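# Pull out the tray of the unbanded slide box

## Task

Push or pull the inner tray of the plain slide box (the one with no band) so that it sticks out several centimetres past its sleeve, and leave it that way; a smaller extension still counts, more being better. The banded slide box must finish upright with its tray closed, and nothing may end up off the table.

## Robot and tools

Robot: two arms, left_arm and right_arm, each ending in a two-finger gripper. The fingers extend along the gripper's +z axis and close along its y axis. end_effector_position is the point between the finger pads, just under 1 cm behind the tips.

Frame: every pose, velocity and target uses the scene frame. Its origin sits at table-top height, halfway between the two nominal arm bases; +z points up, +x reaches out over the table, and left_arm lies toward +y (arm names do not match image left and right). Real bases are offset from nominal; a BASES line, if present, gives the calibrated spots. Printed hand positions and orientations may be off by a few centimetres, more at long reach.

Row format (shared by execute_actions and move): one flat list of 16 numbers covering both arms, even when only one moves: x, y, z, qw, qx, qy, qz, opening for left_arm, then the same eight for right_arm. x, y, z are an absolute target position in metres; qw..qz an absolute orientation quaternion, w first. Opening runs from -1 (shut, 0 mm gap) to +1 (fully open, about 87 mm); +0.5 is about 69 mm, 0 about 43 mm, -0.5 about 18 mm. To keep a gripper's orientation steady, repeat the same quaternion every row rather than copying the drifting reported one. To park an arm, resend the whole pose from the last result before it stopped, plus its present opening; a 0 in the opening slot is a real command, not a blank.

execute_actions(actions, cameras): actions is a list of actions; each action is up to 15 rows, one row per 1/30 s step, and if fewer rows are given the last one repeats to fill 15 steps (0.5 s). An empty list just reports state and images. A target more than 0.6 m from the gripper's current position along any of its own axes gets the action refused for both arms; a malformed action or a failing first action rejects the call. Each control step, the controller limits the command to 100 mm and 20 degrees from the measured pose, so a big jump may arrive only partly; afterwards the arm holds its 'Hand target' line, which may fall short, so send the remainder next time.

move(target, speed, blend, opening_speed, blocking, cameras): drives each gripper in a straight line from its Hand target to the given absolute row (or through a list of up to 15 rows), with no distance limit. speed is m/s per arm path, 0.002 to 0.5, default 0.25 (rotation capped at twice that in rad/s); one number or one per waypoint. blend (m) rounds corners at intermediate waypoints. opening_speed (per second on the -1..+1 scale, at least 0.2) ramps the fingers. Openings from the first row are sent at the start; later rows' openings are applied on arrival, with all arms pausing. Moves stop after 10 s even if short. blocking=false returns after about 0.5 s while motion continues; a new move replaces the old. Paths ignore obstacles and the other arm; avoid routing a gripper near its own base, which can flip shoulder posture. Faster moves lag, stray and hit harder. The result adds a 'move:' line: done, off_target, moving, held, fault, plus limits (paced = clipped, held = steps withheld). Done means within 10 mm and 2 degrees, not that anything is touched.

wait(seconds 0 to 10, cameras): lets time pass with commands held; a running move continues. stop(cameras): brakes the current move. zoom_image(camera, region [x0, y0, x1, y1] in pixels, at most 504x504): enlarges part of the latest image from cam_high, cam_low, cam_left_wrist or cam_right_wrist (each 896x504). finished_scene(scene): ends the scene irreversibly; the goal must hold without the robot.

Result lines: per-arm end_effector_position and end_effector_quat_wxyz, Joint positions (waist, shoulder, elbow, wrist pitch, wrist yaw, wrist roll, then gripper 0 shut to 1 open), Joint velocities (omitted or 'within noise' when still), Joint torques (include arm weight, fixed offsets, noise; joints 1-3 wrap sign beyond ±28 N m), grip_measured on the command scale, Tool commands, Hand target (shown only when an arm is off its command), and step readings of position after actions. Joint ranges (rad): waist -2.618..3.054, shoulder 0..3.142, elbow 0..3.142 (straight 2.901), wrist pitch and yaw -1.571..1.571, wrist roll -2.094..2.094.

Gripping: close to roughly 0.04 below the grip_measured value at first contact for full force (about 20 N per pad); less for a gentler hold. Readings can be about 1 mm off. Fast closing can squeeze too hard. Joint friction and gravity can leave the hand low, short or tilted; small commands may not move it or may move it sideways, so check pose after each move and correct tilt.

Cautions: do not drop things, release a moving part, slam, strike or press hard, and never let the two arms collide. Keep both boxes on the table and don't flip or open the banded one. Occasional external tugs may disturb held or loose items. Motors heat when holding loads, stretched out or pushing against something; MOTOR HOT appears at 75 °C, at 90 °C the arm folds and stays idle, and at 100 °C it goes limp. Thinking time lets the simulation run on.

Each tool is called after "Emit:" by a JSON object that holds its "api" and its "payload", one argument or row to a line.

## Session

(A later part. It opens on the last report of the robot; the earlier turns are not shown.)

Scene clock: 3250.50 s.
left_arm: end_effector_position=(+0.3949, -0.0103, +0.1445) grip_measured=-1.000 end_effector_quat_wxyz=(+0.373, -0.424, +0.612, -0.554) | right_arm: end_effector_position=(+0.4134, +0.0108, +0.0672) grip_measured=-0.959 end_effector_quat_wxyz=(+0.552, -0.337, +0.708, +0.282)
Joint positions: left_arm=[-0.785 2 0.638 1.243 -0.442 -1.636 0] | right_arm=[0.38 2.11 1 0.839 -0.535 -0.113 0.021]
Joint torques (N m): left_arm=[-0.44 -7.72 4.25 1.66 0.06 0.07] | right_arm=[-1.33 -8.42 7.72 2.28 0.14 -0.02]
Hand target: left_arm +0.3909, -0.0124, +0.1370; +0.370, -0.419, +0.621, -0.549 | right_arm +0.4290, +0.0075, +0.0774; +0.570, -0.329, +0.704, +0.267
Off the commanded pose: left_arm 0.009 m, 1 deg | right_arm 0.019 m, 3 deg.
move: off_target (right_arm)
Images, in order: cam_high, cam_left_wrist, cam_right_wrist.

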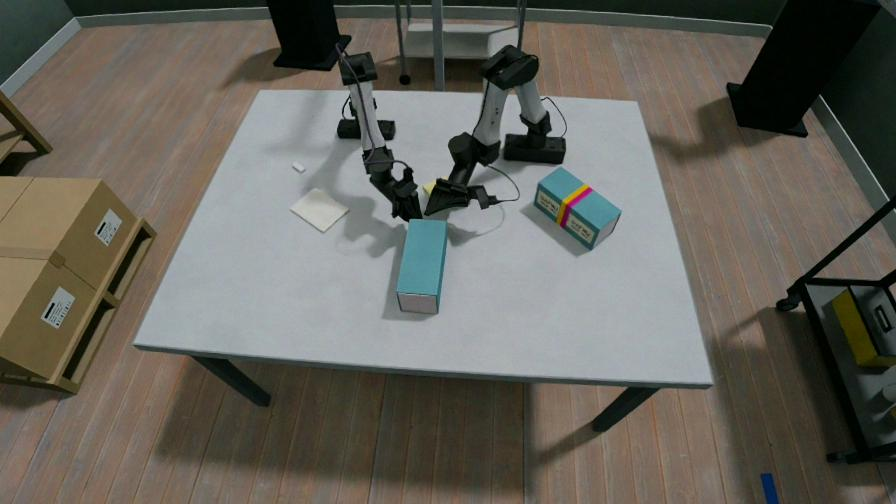

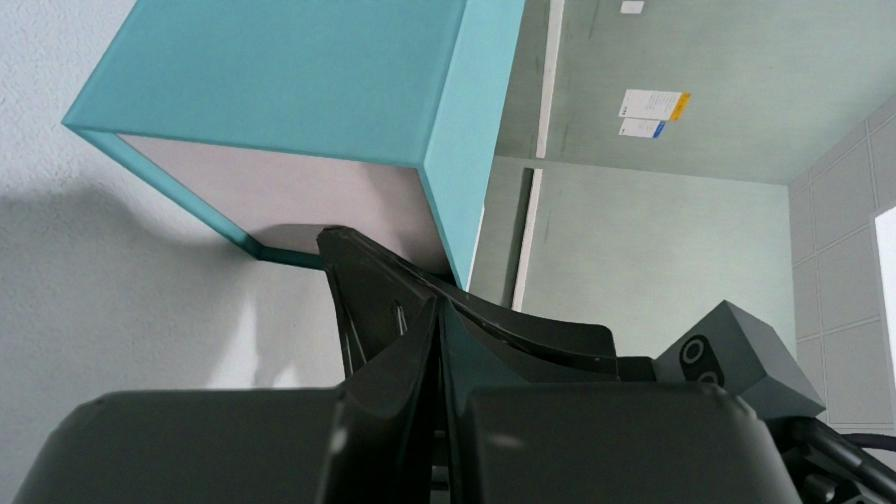

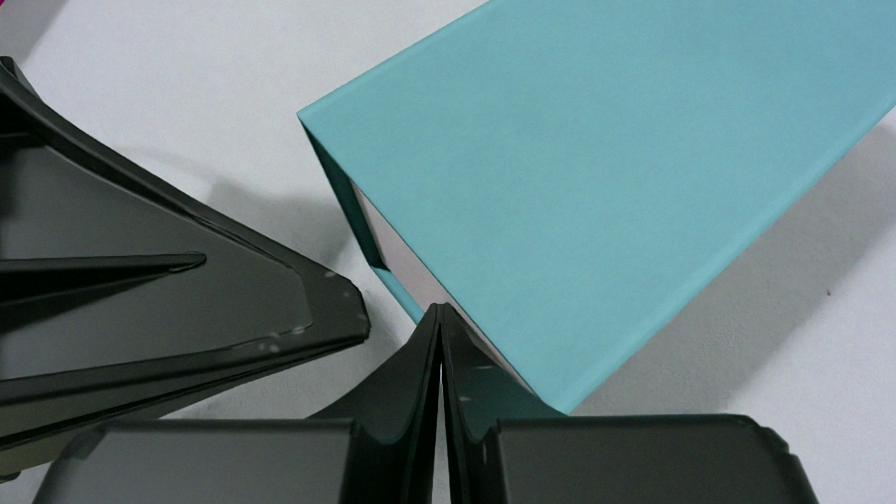

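Emit:
{"api": "move", "payload": {
  "target": [
    [0.391,-0.0125,0.137,0.3705,-0.4188,0.6209,-0.5493,-1,0.375,-0.04,0.077,0.5696,-0.3289,0.7028,0.2665,-1],
    [0.36,0.003,0.137,0.4347,-0.4914,0.5653,-0.5001,-1,0.34,-0.08,0.077,0.5696,-0.3289,0.7028,0.2665,-1],
    [0.37,0.003,0.139,0.4347,-0.4914,0.5653,-0.5001,-0.1,0.34,-0.08,0.077,0.5696,-0.3289,0.7028,0.2665,-1]
  ],
  "speed": 0.12,
  "cameras": ["cam_high","cam_left_wrist","cam_right_wrist"]
}}

Scene clock: 3328.90 s.
left_arm: end_effector_position=(+0.3648, +0.0013, +0.1253) grip_measured=-0.100 end_effector_quat_wxyz=(+0.431, -0.483, +0.581, -0.493) | right_arm: end_effector_position=(+0.3414, -0.0794, +0.0662) grip_measured=-0.959 end_effector_quat_wxyz=(+0.558, -0.323, +0.716, +0.268)
Joint positions: left_arm=[-0.951 2 0.589 1.203 -0.813 -1.698 0.45] | right_arm=[0.2 1.854 0.57 0.981 -0.664 -0.166 0.021]
Joint torques (N m): left_arm=[0.66 -11.34 5.22 1.33 -0.12 -0.07] | right_arm=[-1.09 -8.62 2.88 2.41 -0.26 -0.04]
Heat: left arm: 36 °C; right arm: 49 °C.
Hand target: left_arm +0.3699, +0.0031, +0.1389; +0.435, -0.491, +0.565, -0.500 | right_arm +0.3401, -0.0798, +0.0767; +0.570, -0.329, +0.704, +0.267
Off the commanded pose: left_arm 0.015 m, 2 deg | right_arm 0.011 m, 2 deg.
move: off_target (left_arm, right_arm); target 3's new opening was sent with left_arm's hand 0.015 m and 2 deg from that target
Images, in order: cam_high, cam_left_wrist, cam_right_wrist.

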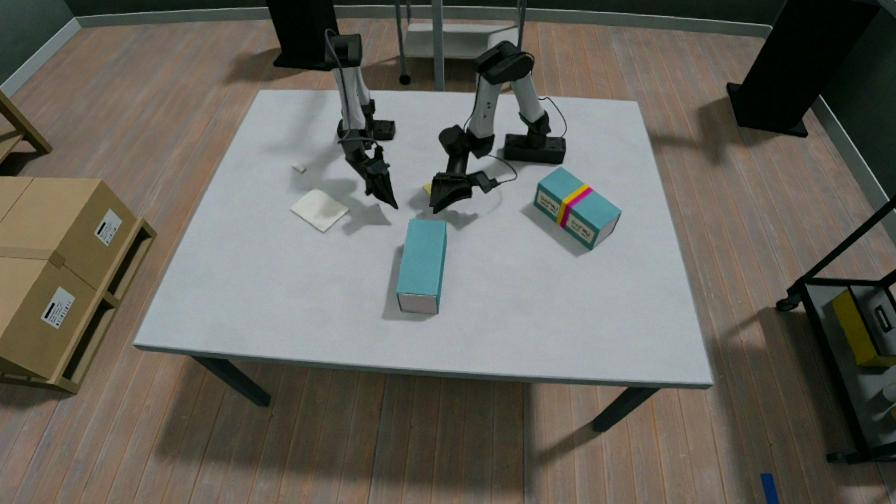

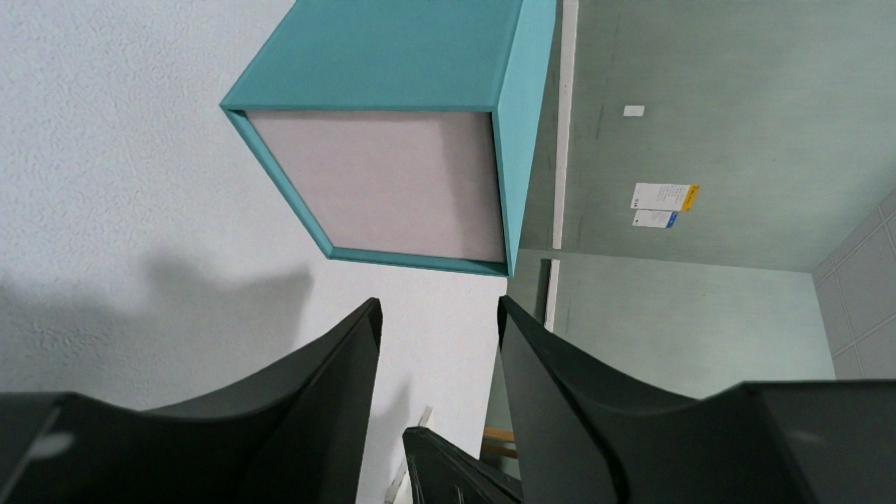

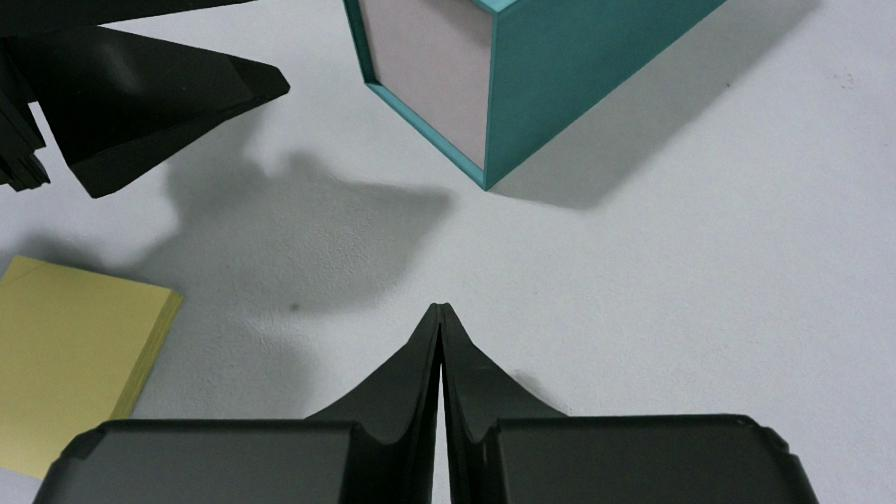

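Emit:
{"api": "zoom_image", "payload": {
  "camera": "cam_high",
  "region": [370, 170, 490, 300]
}}

Scaled by 3.877 from the camera's 896x504 image, which has a finer 1280x720 frame.

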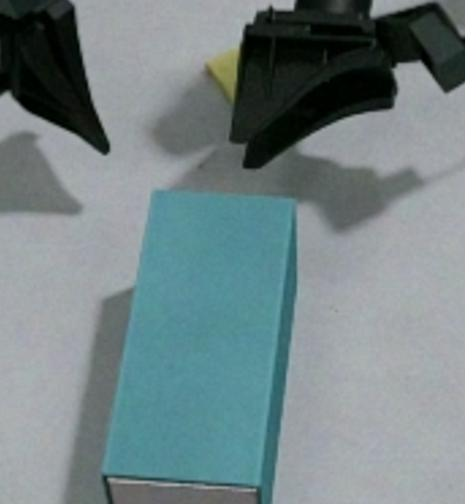

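Emit:
{"api": "move", "payload": {
  "target": [0.378,-0.006,0.157,0.4347,-0.4914,0.5653,-0.5001,-0.1,0.34,-0.08,0.077,0.5696,-0.3289,0.7028,0.2665,-1],
  "speed": 0.1,
  "cameras": ["cam_left_wrist"]
}}

Scene clock: 3354.87 s.
left_arm: end_effector_position=(+0.3717, -0.0056, +0.1373) grip_measured=-0.100 end_effector_quat_wxyz=(+0.433, -0.484, +0.584, -0.487) | right_arm: end_effector_position=(+0.3413, -0.0793, +0.0663) grip_measured=-0.959 end_effector_quat_wxyz=(+0.558, -0.323, +0.716, +0.268)
Joint positions: left_arm=[-0.947 1.956 0.638 1.096 -0.814 -1.699 0.45] | right_arm=[0.2 1.854 0.57 0.982 -0.665 -0.167 0.021]
Joint torques (N m): left_arm=[0.92 -12 6.46 1.41 -0.1 0.01] | right_arm=[-1.07 -8.64 2.88 2.4 -0.26 -0.03]
Heat: left arm: 34 °C; right arm: 44 °C.
Hand target: left_arm +0.3778, -0.0056, +0.1569; +0.435, -0.491, +0.565, -0.500 | right_arm +0.3402, -0.0798, +0.0767; +0.570, -0.329, +0.704, +0.267
Off the commanded pose: left_arm 0.021 m, 3 deg | right_arm 0.011 m, 2 deg.
move: off_target (left_arm, right_arm)
Images, in order: cam_left_wrist.

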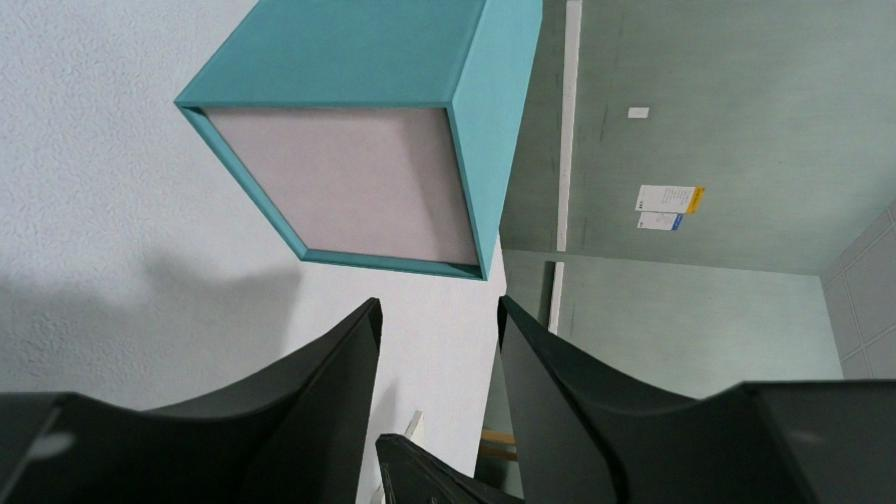

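Emit:
{"api": "move", "payload": {
  "target": [0.412,-0.0075,0.16,0.4347,-0.4914,0.5653,-0.5001,-0.1,0.34,-0.08,0.077,0.5696,-0.3289,0.7028,0.2665,-1],
  "speed": 0.08,
  "cameras": ["cam_left_wrist"]
}}

Scene clock: 3362.10 s.
left_arm: end_effector_position=(+0.4073, -0.0045, +0.1601) grip_measured=-0.100 end_effector_quat_wxyz=(+0.433, -0.493, +0.563, -0.502) | right_arm: end_effector_position=(+0.3413, -0.0792, +0.0663) grip_measured=-0.959 end_effector_quat_wxyz=(+0.558, -0.323, +0.716, +0.268)
Joint positions: left_arm=[-0.864 1.956 0.73 1.06 -0.748 -1.692 0.45] | right_arm=[0.2 1.854 0.57 0.982 -0.666 -0.167 0.021]
Joint torques (N m): left_arm=[0.76 -8.12 7.32 1.44 0.02 0.11] | right_arm=[-1.1 -8.62 2.86 2.4 -0.26 -0.03]
Hand target: left_arm +0.4119, -0.0074, +0.1599; +0.435, -0.491, +0.565, -0.500 | right_arm +0.3401, -0.0798, +0.0767; +0.570, -0.329, +0.704, +0.267
Off the commanded pose: left_arm 0.006 m, 0 deg | right_arm 0.011 m, 2 deg.
move: off_target (right_arm)
Images, in order: cam_left_wrist.

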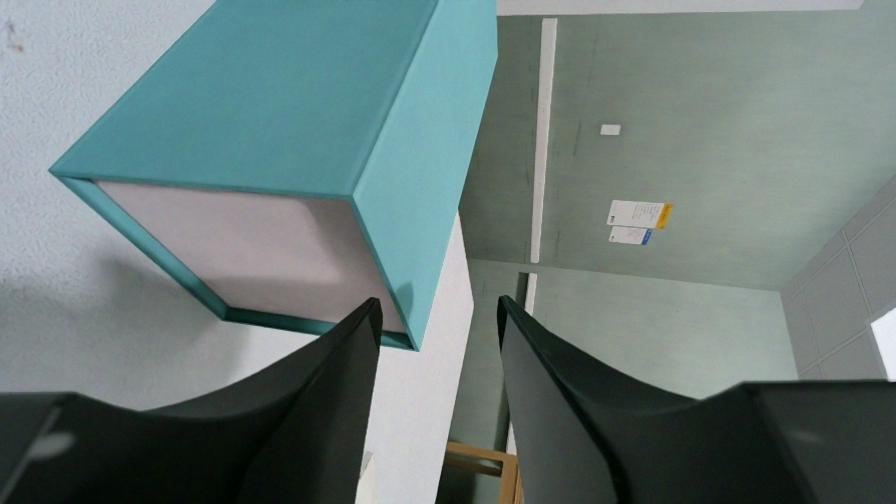

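Emit:
{"api": "move", "payload": {
  "target": [0.41,-0.0085,0.139,0.4347,-0.4914,0.5653,-0.5001,-0.1,0.34,-0.08,0.077,0.5696,-0.3289,0.7028,0.2665,-1],
  "speed": 0.06,
  "cameras": ["cam_left_wrist"]
}}

Scene clock: 3376.97 s.
left_arm: end_effector_position=(+0.4083, -0.0062, +0.1438) grip_measured=-0.100 end_effector_quat_wxyz=(+0.433, -0.493, +0.564, -0.503) | right_arm: end_effector_position=(+0.3413, -0.0792, +0.0663) grip_measured=-0.959 end_effector_quat_wxyz=(+0.558, -0.323, +0.716, +0.268)
Joint positions: left_arm=[-0.864 2.025 0.73 1.13 -0.747 -1.691 0.45] | right_arm=[0.2 1.854 0.57 0.982 -0.666 -0.167 0.021]
Joint torques (N m): left_arm=[-0.09 -7.35 5.94 1.65 -0.01 0.08] | right_arm=[-1.09 -8.64 2.89 2.4 -0.25 -0.03]
Hand target: left_arm +0.4099, -0.0084, +0.1390; +0.435, -0.491, +0.565, -0.500 | right_arm +0.3401, -0.0799, +0.0767; +0.570, -0.329, +0.704, +0.267
Off the commanded pose: left_arm 0.006 m, 0 deg | right_arm 0.011 m, 2 deg.
move: off_target (right_arm)
Images, in order: cam_left_wrist.

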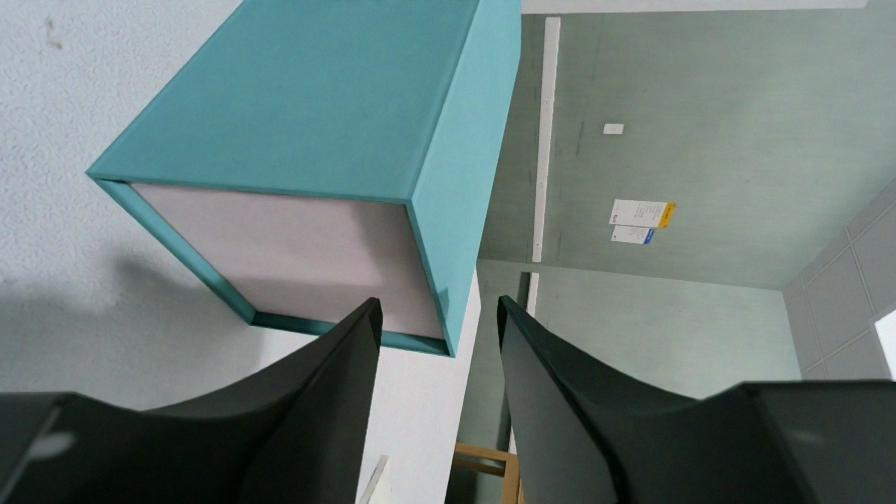

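Emit:
{"api": "move", "payload": {
  "target": [0.427,-0.011,0.139,0.4347,-0.4914,0.5653,-0.5001,-0.1,0.34,-0.08,0.077,0.5696,-0.3289,0.7028,0.2665,-1],
  "speed": 0.05,
  "cameras": ["cam_left_wrist","cam_right_wrist"]
}}

Scene clock: 3387.87 s.
left_arm: end_effector_position=(+0.4215, -0.0085, +0.1451) grip_measured=-0.100 end_effector_quat_wxyz=(+0.432, -0.493, +0.560, -0.506) | right_arm: end_effector_position=(+0.3413, -0.0792, +0.0664) grip_measured=-0.959 end_effector_quat_wxyz=(+0.558, -0.323, +0.716, +0.268)
Joint positions: left_arm=[-0.838 2.052 0.773 1.127 -0.722 -1.687 0.45] | right_arm=[0.2 1.854 0.57 0.982 -0.666 -0.167 0.021]
Joint torques (N m): left_arm=[0.65 -7.57 7.25 1.49 0.07 0.12] | right_arm=[-1.09 -8.62 2.88 2.41 -0.25 -0.03]
Hand target: left_arm +0.4267, -0.0107, +0.1391; +0.435, -0.491, +0.565, -0.500 | right_arm +0.3402, -0.0799, +0.0768; +0.570, -0.329, +0.704, +0.267
Off the commanded pose: left_arm 0.009 m, 1 deg | right_arm 0.011 m, 2 deg.
move: off_target (right_arm)
Images, in order: cam_left_wrist, cam_right_wrist.

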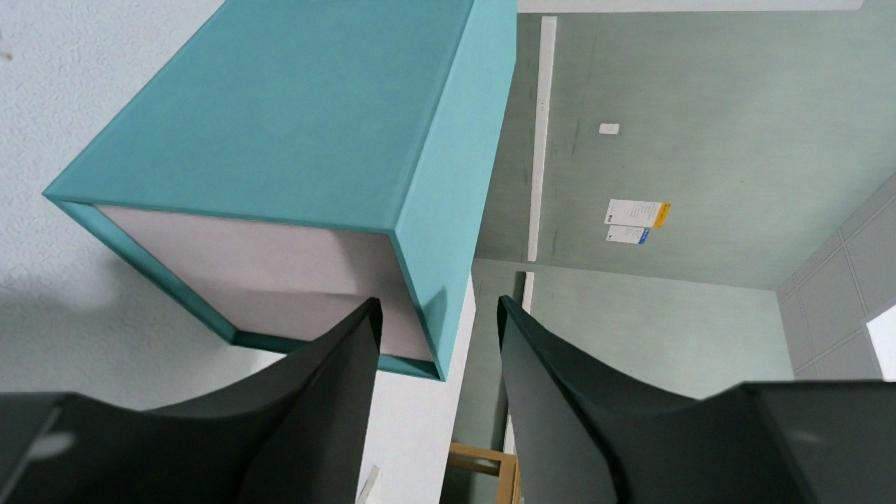

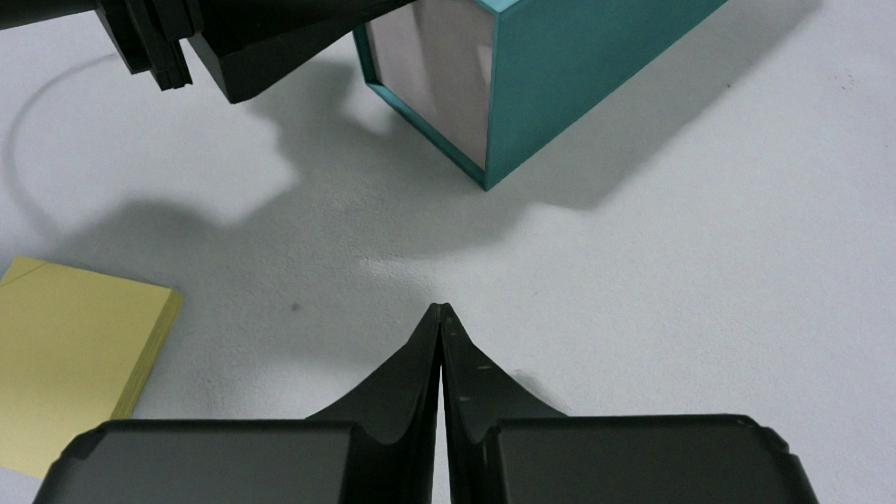

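Emit:
{"api": "move", "payload": {
  "target": [0.437,-0.013,0.139,0.4347,-0.4914,0.5653,-0.5001,-0.1,0.34,-0.08,0.077,0.5696,-0.3289,0.7028,0.2665,-1],
  "speed": 0.05,
  "cameras": ["cam_left_wrist","cam_right_wrist"]
}}

Scene clock: 3394.87 s.
left_arm: end_effector_position=(+0.4293, -0.0125, +0.1452) grip_measured=-0.100 end_effector_quat_wxyz=(+0.430, -0.491, +0.562, -0.508) | right_arm: end_effector_position=(+0.3413, -0.0792, +0.0664) grip_measured=-0.959 end_effector_quat_wxyz=(+0.558, -0.323, +0.716, +0.268)
Joint positions: left_arm=[-0.825 2.069 0.807 1.113 -0.702 -1.683 0.45] | right_arm=[0.2 1.854 0.57 0.982 -0.666 -0.167 0.021]
Joint torques (N m): left_arm=[1.06 -7.6 7.58 1.42 -0.01 0.07] | right_arm=[-1.09 -8.65 2.88 2.4 -0.26 -0.03]
Hand target: left_arm +0.4366, -0.0127, +0.1392; +0.435, -0.491, +0.565, -0.500 | right_arm +0.3402, -0.0799, +0.0768; +0.570, -0.329, +0.704, +0.267
Off the commanded pose: left_arm 0.010 m, 1 deg | right_arm 0.011 m, 2 deg.
move: off_target (right_arm)
Images, in order: cam_left_wrist, cam_right_wrist.

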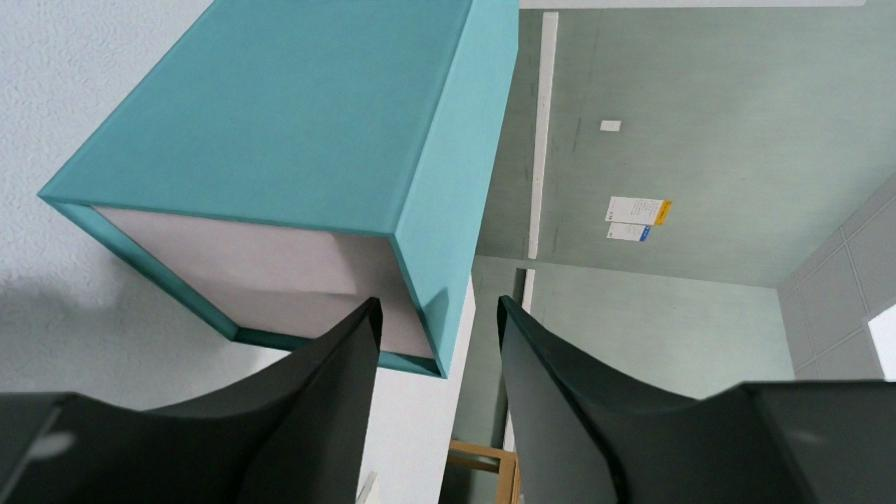

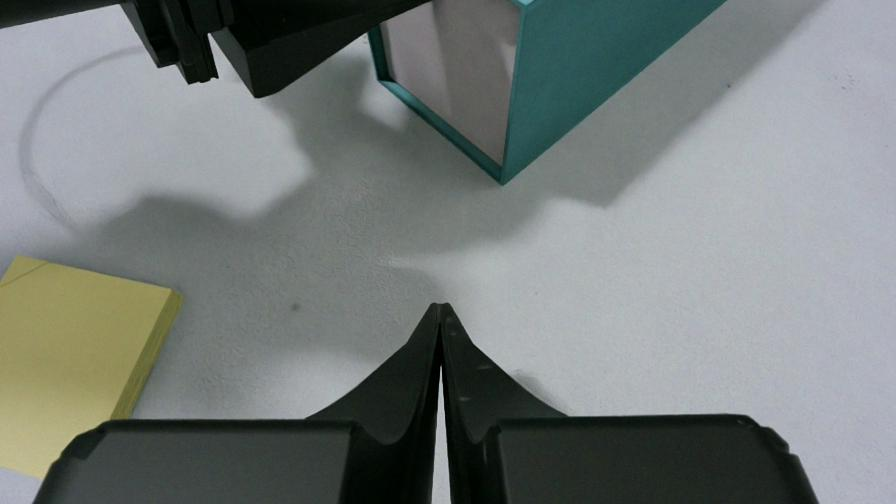

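Emit:
{"api": "move", "payload": {
  "target": [0.437,-0.013,0.139,0.4347,-0.4914,0.5653,-0.5001,-1,0.34,-0.08,0.077,0.5696,-0.3289,0.7028,0.2665,-1],
  "speed": 0.05,
  "opening_speed": 0.4,
  "cameras": ["cam_left_wrist","cam_right_wrist"]
}}

Emit:
{"api": "zoom_image", "payload": {
  "camera": "cam_left_wrist",
  "region": [300, 200, 520, 400]
}}

Scene clock: 3405.63 s.
left_arm: end_effector_position=(+0.4294, -0.0124, +0.1426) grip_measured=-0.898 end_effector_quat_wxyz=(+0.428, -0.491, +0.566, -0.505) | right_arm: end_effector_position=(+0.3413, -0.0792, +0.0664) grip_measured=-0.959 end_effector_quat_wxyz=(+0.558, -0.323, +0.716, +0.268)
Joint positions: left_arm=[-0.823 2.069 0.807 1.102 -0.697 -1.687 0.051] | right_arm=[0.2 1.854 0.57 0.982 -0.666 -0.167 0.021]
Joint torques (N m): left_arm=[1.24 -7.69 7.6 1.56 -0.05 0.13] | right_arm=[-1.09 -8.62 2.88 2.4 -0.26 -0.03]
Hand target: left_arm +0.4367, -0.0127, +0.1390; +0.434, -0.491, +0.565, -0.500 | right_arm +0.3402, -0.0798, +0.0768; +0.570, -0.329, +0.704, +0.267
Off the commanded pose: left_arm 0.008 m, 1 deg | right_arm 0.011 m, 2 deg.
move: off_target (right_arm)
Images, in order: cam_left_wrist, cam_right_wrist.

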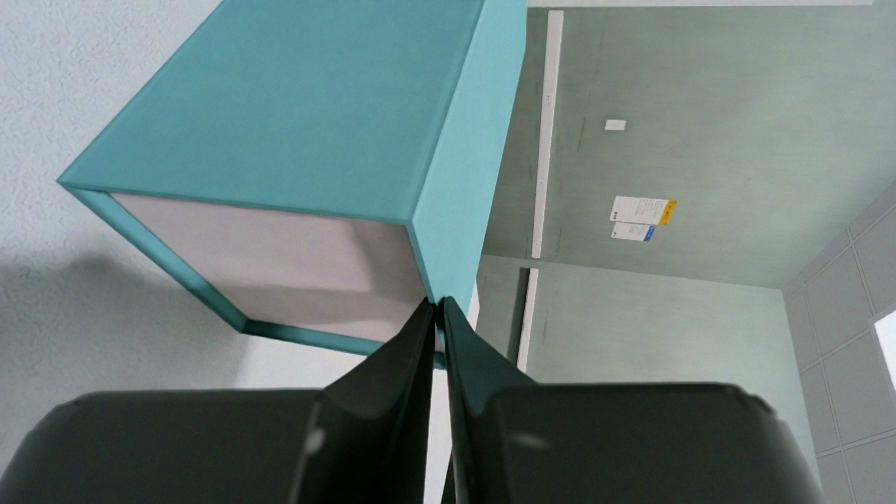

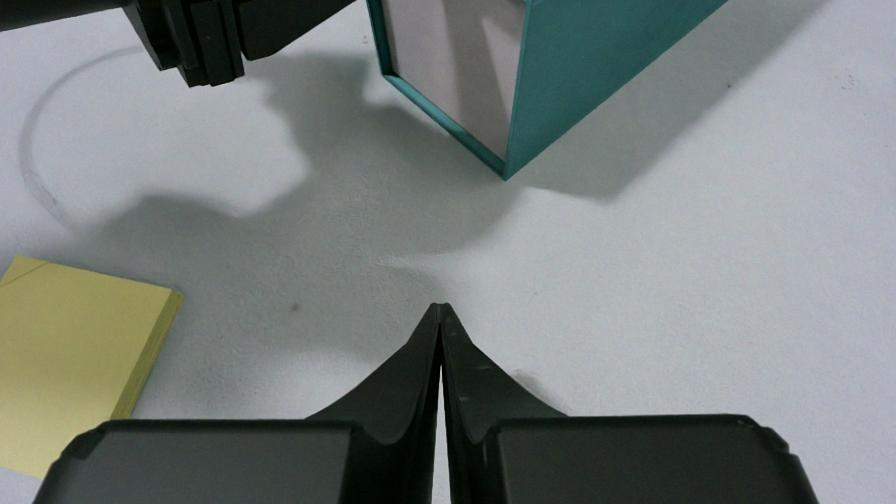

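Scaled by 2.291 from the camera's 896x504 image, which has a finer 1280x720 frame.

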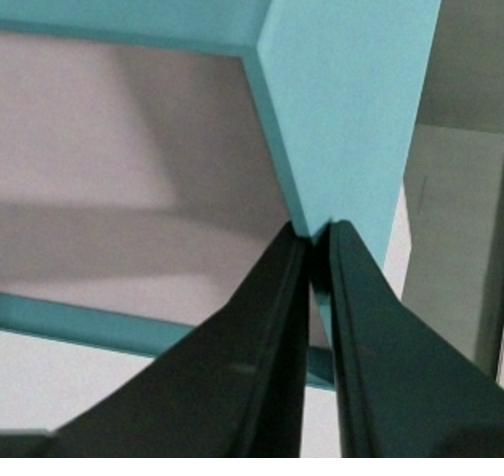

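Emit:
{"api": "move", "payload": {
  "target": [0.434,-0.0125,0.139,0.4347,-0.4914,0.5653,-0.5001,-1,0.407,-0.021,0.079,0.5696,-0.3289,0.7028,0.2665,-1],
  "speed": 0.1,
  "cameras": ["cam_left_wrist","cam_right_wrist"]
}}

Scene clock: 3420.07 s.
left_arm: end_effector_position=(+0.4294, -0.0124, +0.1427) grip_measured=-0.899 end_effector_quat_wxyz=(+0.428, -0.492, +0.565, -0.505) | right_arm: end_effector_position=(+0.3988, -0.0235, +0.0743) grip_measured=-0.959 end_effector_quat_wxyz=(+0.565, -0.334, +0.704, +0.270)
Joint positions: left_arm=[-0.823 2.069 0.807 1.102 -0.697 -1.688 0.05] | right_arm=[0.317 2.023 0.866 0.899 -0.572 -0.139 0.021]
Joint torques (N m): left_arm=[0.64 -8.1 6.67 1.58 -0.05 0.1] | right_arm=[-0.36 -7.58 6.97 2.14 0.04 0.13]
Hand target: left_arm +0.4338, -0.0123, +0.1390; +0.435, -0.492, +0.565, -0.500 | right_arm +0.4067, -0.0211, +0.0793; +0.571, -0.329, +0.703, +0.267
Off the commanded pose: left_arm 0.006 m, 1 deg | right_arm 0.010 m, 1 deg.
move: done
Images, in order: cam_left_wrist, cam_right_wrist.

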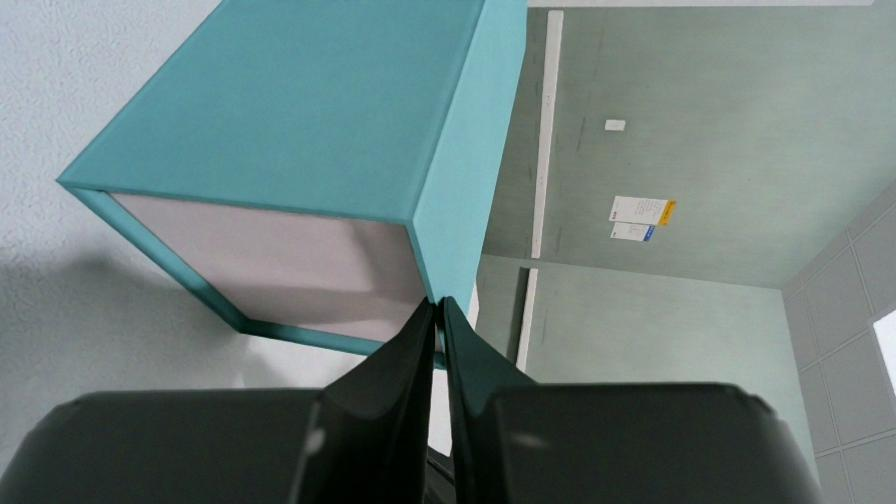

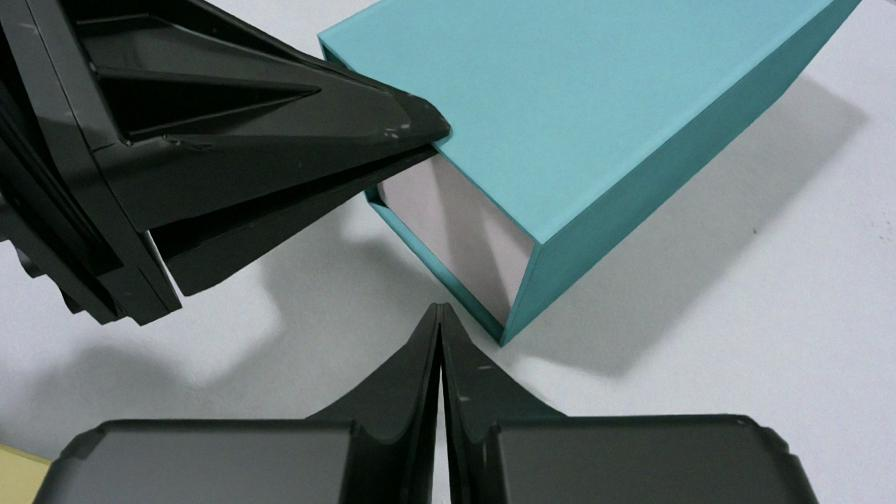

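Emit:
{"api": "move", "payload": {
  "target": [
    [0.427,-0.0125,0.139,0.4347,-0.4914,0.5653,-0.5001,-1,0.424,-0.001,0.08,0.5696,-0.3289,0.7028,0.2665,-1],
    [0.421,-0.0125,0.139,0.4347,-0.4914,0.5653,-0.5001,-1,0.446,0.001,0.08,0.5696,-0.3289,0.7028,0.2665,-1]
  ],
  "speed": 0.05,
  "blend": 0.01,
  "cameras": ["cam_high","cam_left_wrist","cam_right_wrist"]
}}

Emit:
{"api": "zoom_image", "payload": {
  "camera": "cam_high",
  "region": [370, 190, 490, 330]
}}

Scene clock: 3433.13 s.
left_arm: end_effector_position=(+0.4293, -0.0101, +0.1436) grip_measured=-0.914 end_effector_quat_wxyz=(-0.435, +0.497, -0.559, +0.502) | right_arm: end_effector_position=(+0.4271, +0.0038, +0.0704) grip_measured=-0.959 end_effector_quat_wxyz=(+0.551, -0.338, +0.708, +0.285)
Joint positions: left_arm=[-0.829 2.069 0.807 1.104 -0.725 -1.69 0.043] | right_arm=[0.349 2.129 1.056 0.796 -0.573 -0.121 0.021]
Joint torques (N m): left_arm=[-1.65 -10.11 3.38 1.72 -0.06 0.12] | right_arm=[-1.16 -8.28 8.4 2.27 0.23 -0.04]
Hand target: left_arm +0.4211, -0.0125, +0.1390; +0.435, -0.491, +0.565, -0.500 | right_arm +0.4447, +0.0004, +0.0806; +0.570, -0.329, +0.704, +0.267
Off the commanded pose: left_arm 0.010 m, 1 deg | right_arm 0.021 m, 3 deg.
move: off_target (right_arm)
Images, in order: cam_high, cam_left_wrist, cam_right_wrist.

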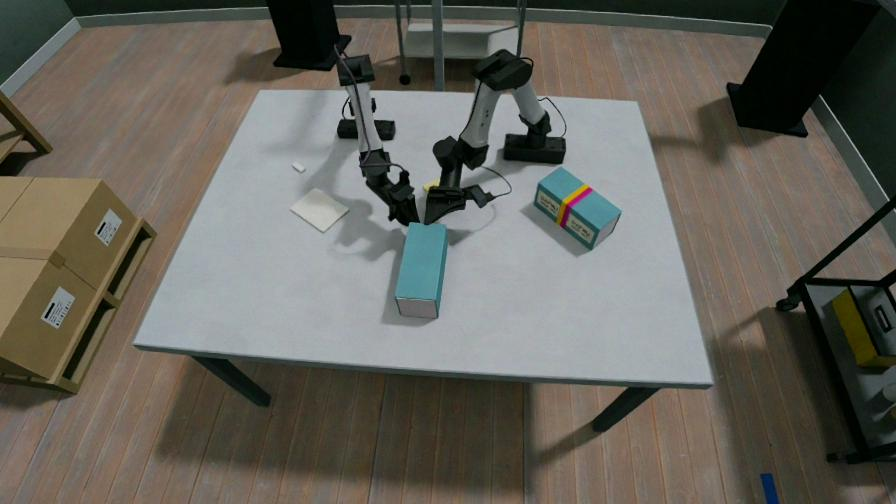

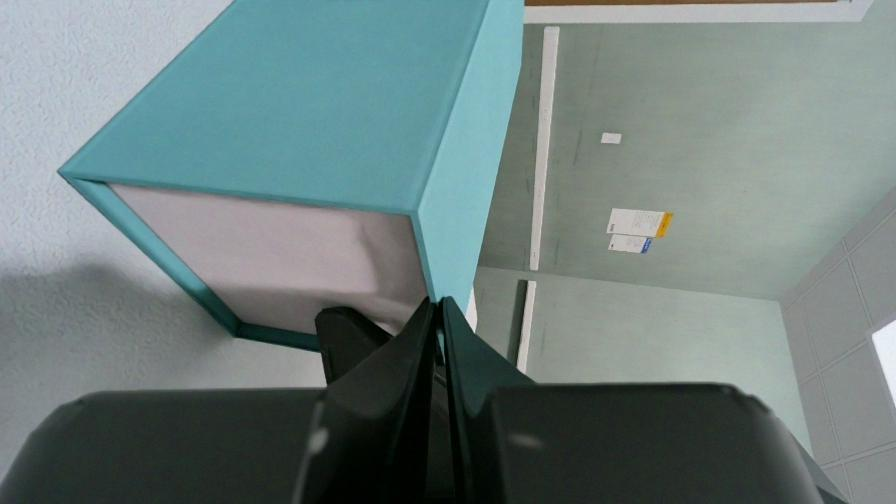

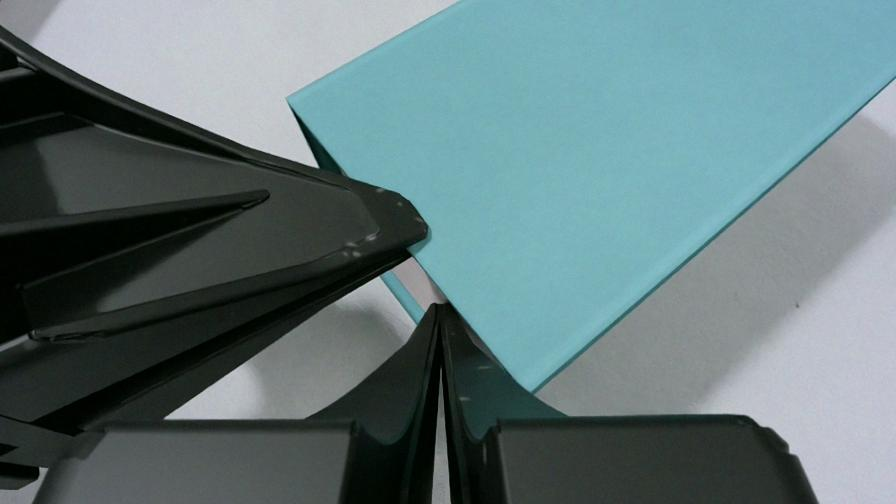

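Scaled by 3.600 from the camera's 896x504 image, which has a finer 1280x720 frame.

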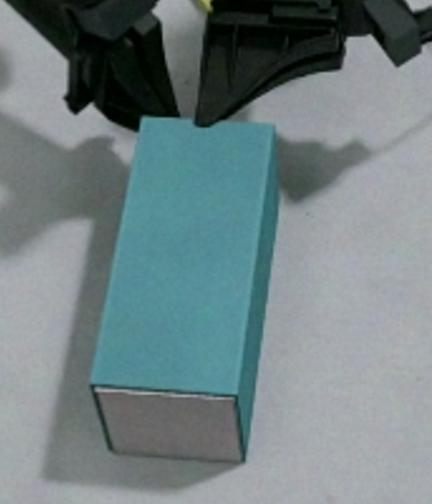

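Emit:
{"api": "move", "payload": {
  "target": [0.426,-0.0125,0.139,0.4347,-0.4914,0.5653,-0.5001,-1,0.456,0.010,0.08,0.5696,-0.3289,0.7028,0.2665,-1],
  "speed": 0.03,
  "cameras": ["cam_high","cam_left_wrist","cam_right_wrist"]
}}

Emit:
{"api": "zoom_image", "payload": {
  "camera": "cam_high",
  "region": [370, 190, 490, 330]
}}

Scene clock: 3442.80 s.
left_arm: end_effector_position=(+0.4325, -0.0056, +0.1437) grip_measured=-0.919 end_effector_quat_wxyz=(-0.439, +0.501, -0.555, +0.498) | right_arm: end_effector_position=(+0.4308, +0.0128, +0.0661) grip_measured=-0.959 end_effector_quat_wxyz=(+0.541, -0.341, +0.711, +0.293)
Joint positions: left_arm=[-0.821 2.069 0.807 1.104 -0.733 -1.69 0.041] | right_arm=[0.36 2.158 1.104 0.758 -0.579 -0.115 0.021]
Joint torques (N m): left_arm=[-1.48 -9.36 4.75 1.64 0.11 0.13] | right_arm=[-1.11 -8.47 9.05 2.44 0.4 -0.03]
Hand target: left_arm +0.4260, -0.0123, +0.1390; +0.435, -0.491, +0.565, -0.500 | right_arm +0.4538, +0.0087, +0.0811; +0.570, -0.329, +0.704, +0.267
Off the commanded pose: left_arm 0.011 m, 2 deg | right_arm 0.029 m, 5 deg.
move: off_target (left_arm, right_arm)
Images, in order: cam_high, cam_left_wrist, cam_right_wrist.

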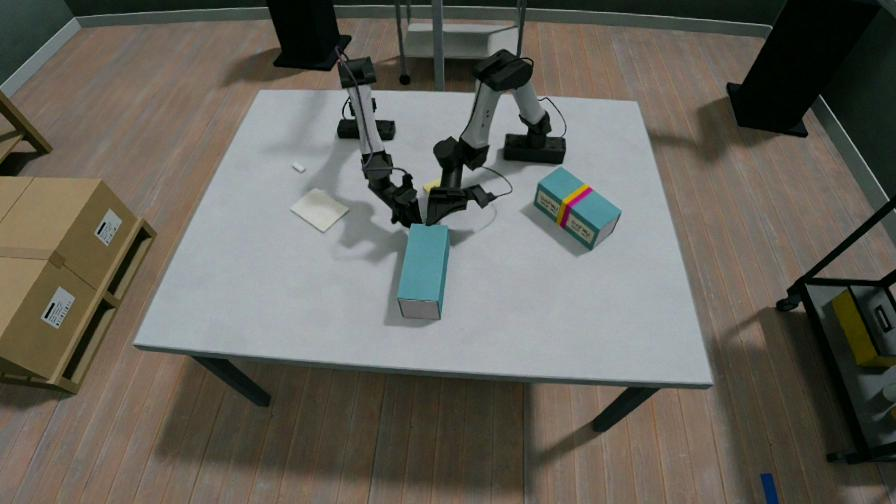

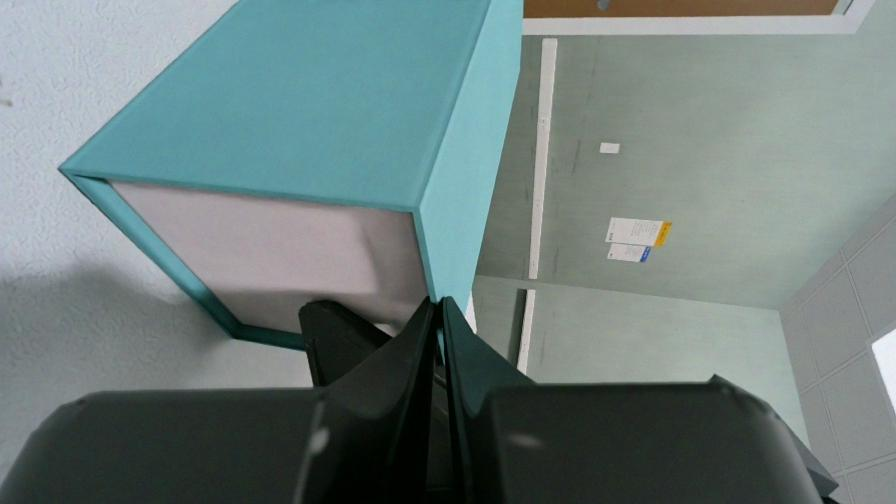

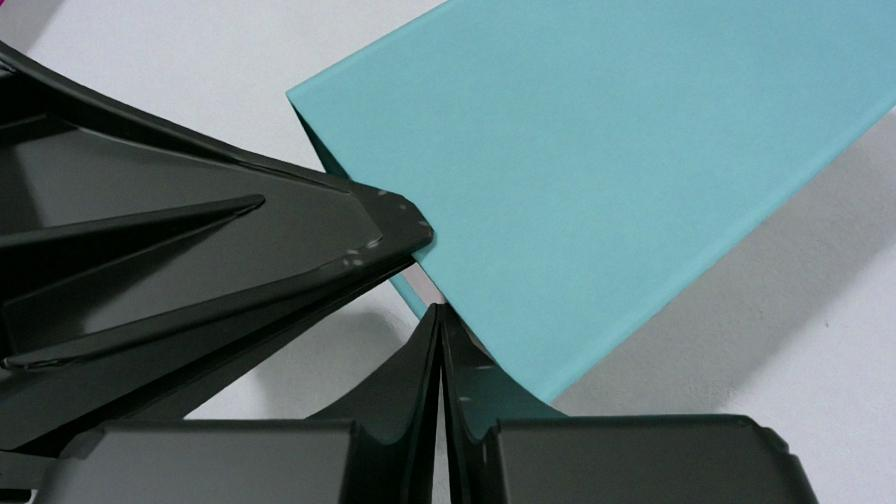

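Scaled by 3.600 from the camera's 896x504 image, which has a finer 1280x720 frame.

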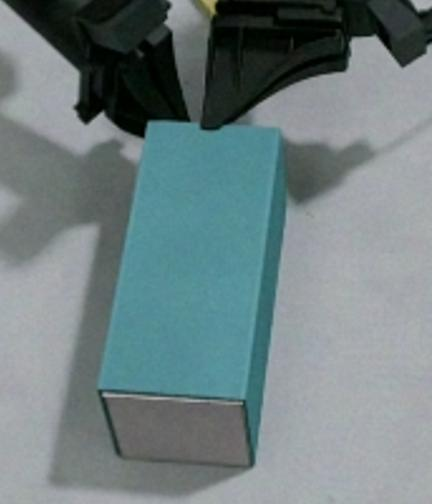

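Emit:
{"api": "move", "payload": {
  "target": [0.418,-0.0125,0.139,0.4347,-0.4914,0.5653,-0.5001,-1,0.47,0.006,0.08,0.5696,-0.3289,0.7028,0.2665,-1],
  "speed": 0.03,
  "cameras": ["cam_high","cam_left_wrist","cam_right_wrist"]
}}

Emit:
{"api": "zoom_image", "payload": {
  "camera": "cam_high",
  "region": [370, 190, 490, 330]
}}

Scene clock: 3454.70 s.
left_arm: end_effector_position=(+0.4328, +0.0008, +0.1424) grip_measured=-0.930 end_effector_quat_wxyz=(-0.447, +0.508, -0.548, +0.492) | right_arm: end_effector_position=(+0.4338, +0.0193, +0.0655) grip_measured=-0.959 end_effector_quat_wxyz=(+0.531, -0.349, +0.708, +0.308)
Joint positions: left_arm=[-0.821 2.069 0.797 1.111 -0.761 -1.693 0.035] | right_arm=[0.359 2.182 1.153 0.721 -0.618 -0.115 0.021]
Joint torques (N m): left_arm=[-3.17 -10.5 3.23 1.58 0.19 0.15] | right_arm=[-2.76 -8.57 9.42 2.51 0.58 -0.11]
Hand target: left_arm +0.4182, -0.0121, +0.1391; -0.435, +0.491, -0.565, +0.500 | right_arm +0.4662, +0.0037, +0.0817; +0.570, -0.329, +0.704, +0.267
Off the commanded pose: left_arm 0.020 m, 3 deg | right_arm 0.041 m, 7 deg.
move: off_target (left_arm, right_arm)
Images, in order: cam_high, cam_left_wrist, cam_right_wrist.

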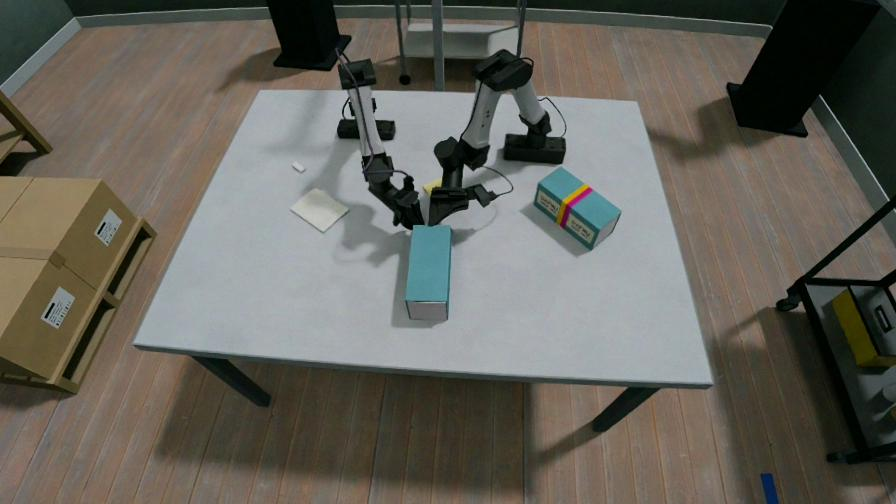

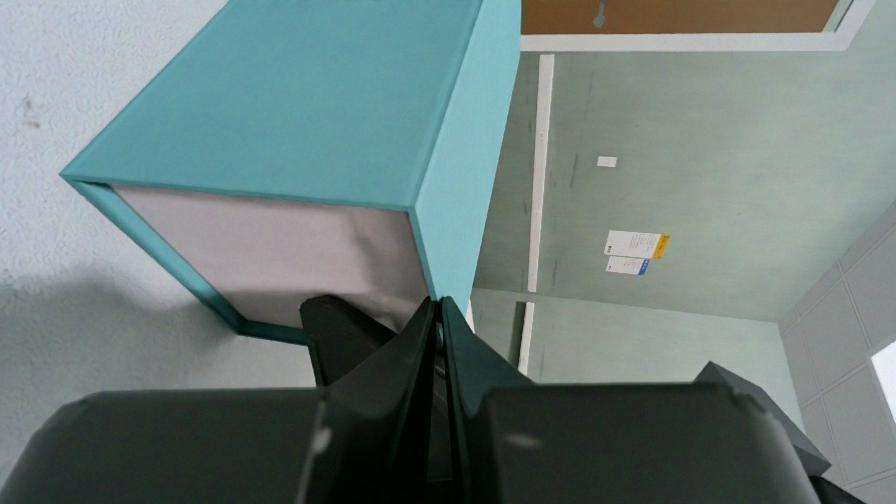

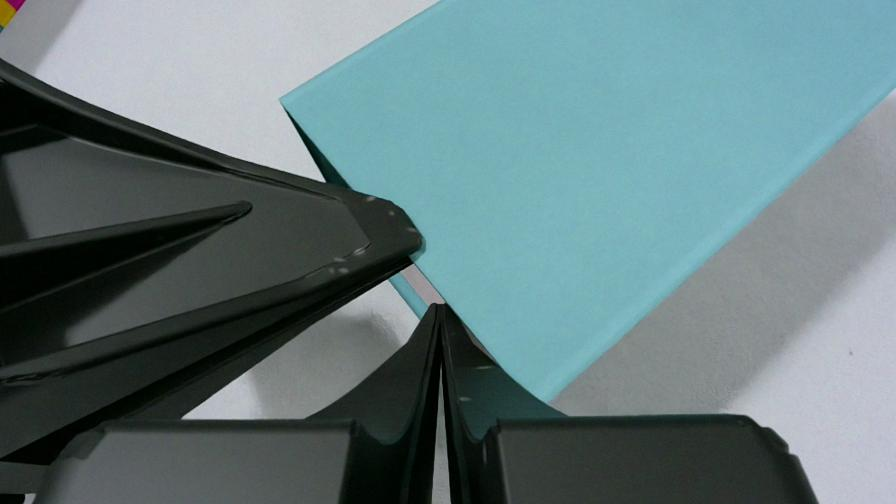

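Scaled by 3.600 from the camera's 896x504 image, which has a finer 1280x720 frame.

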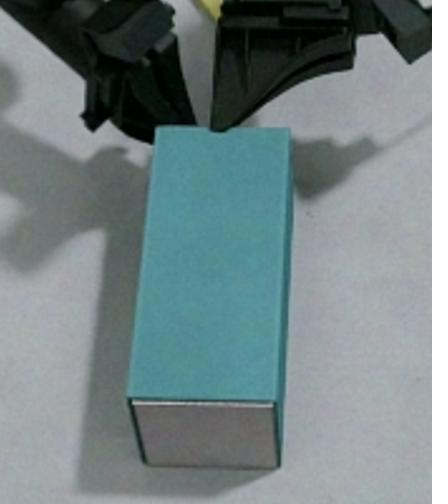

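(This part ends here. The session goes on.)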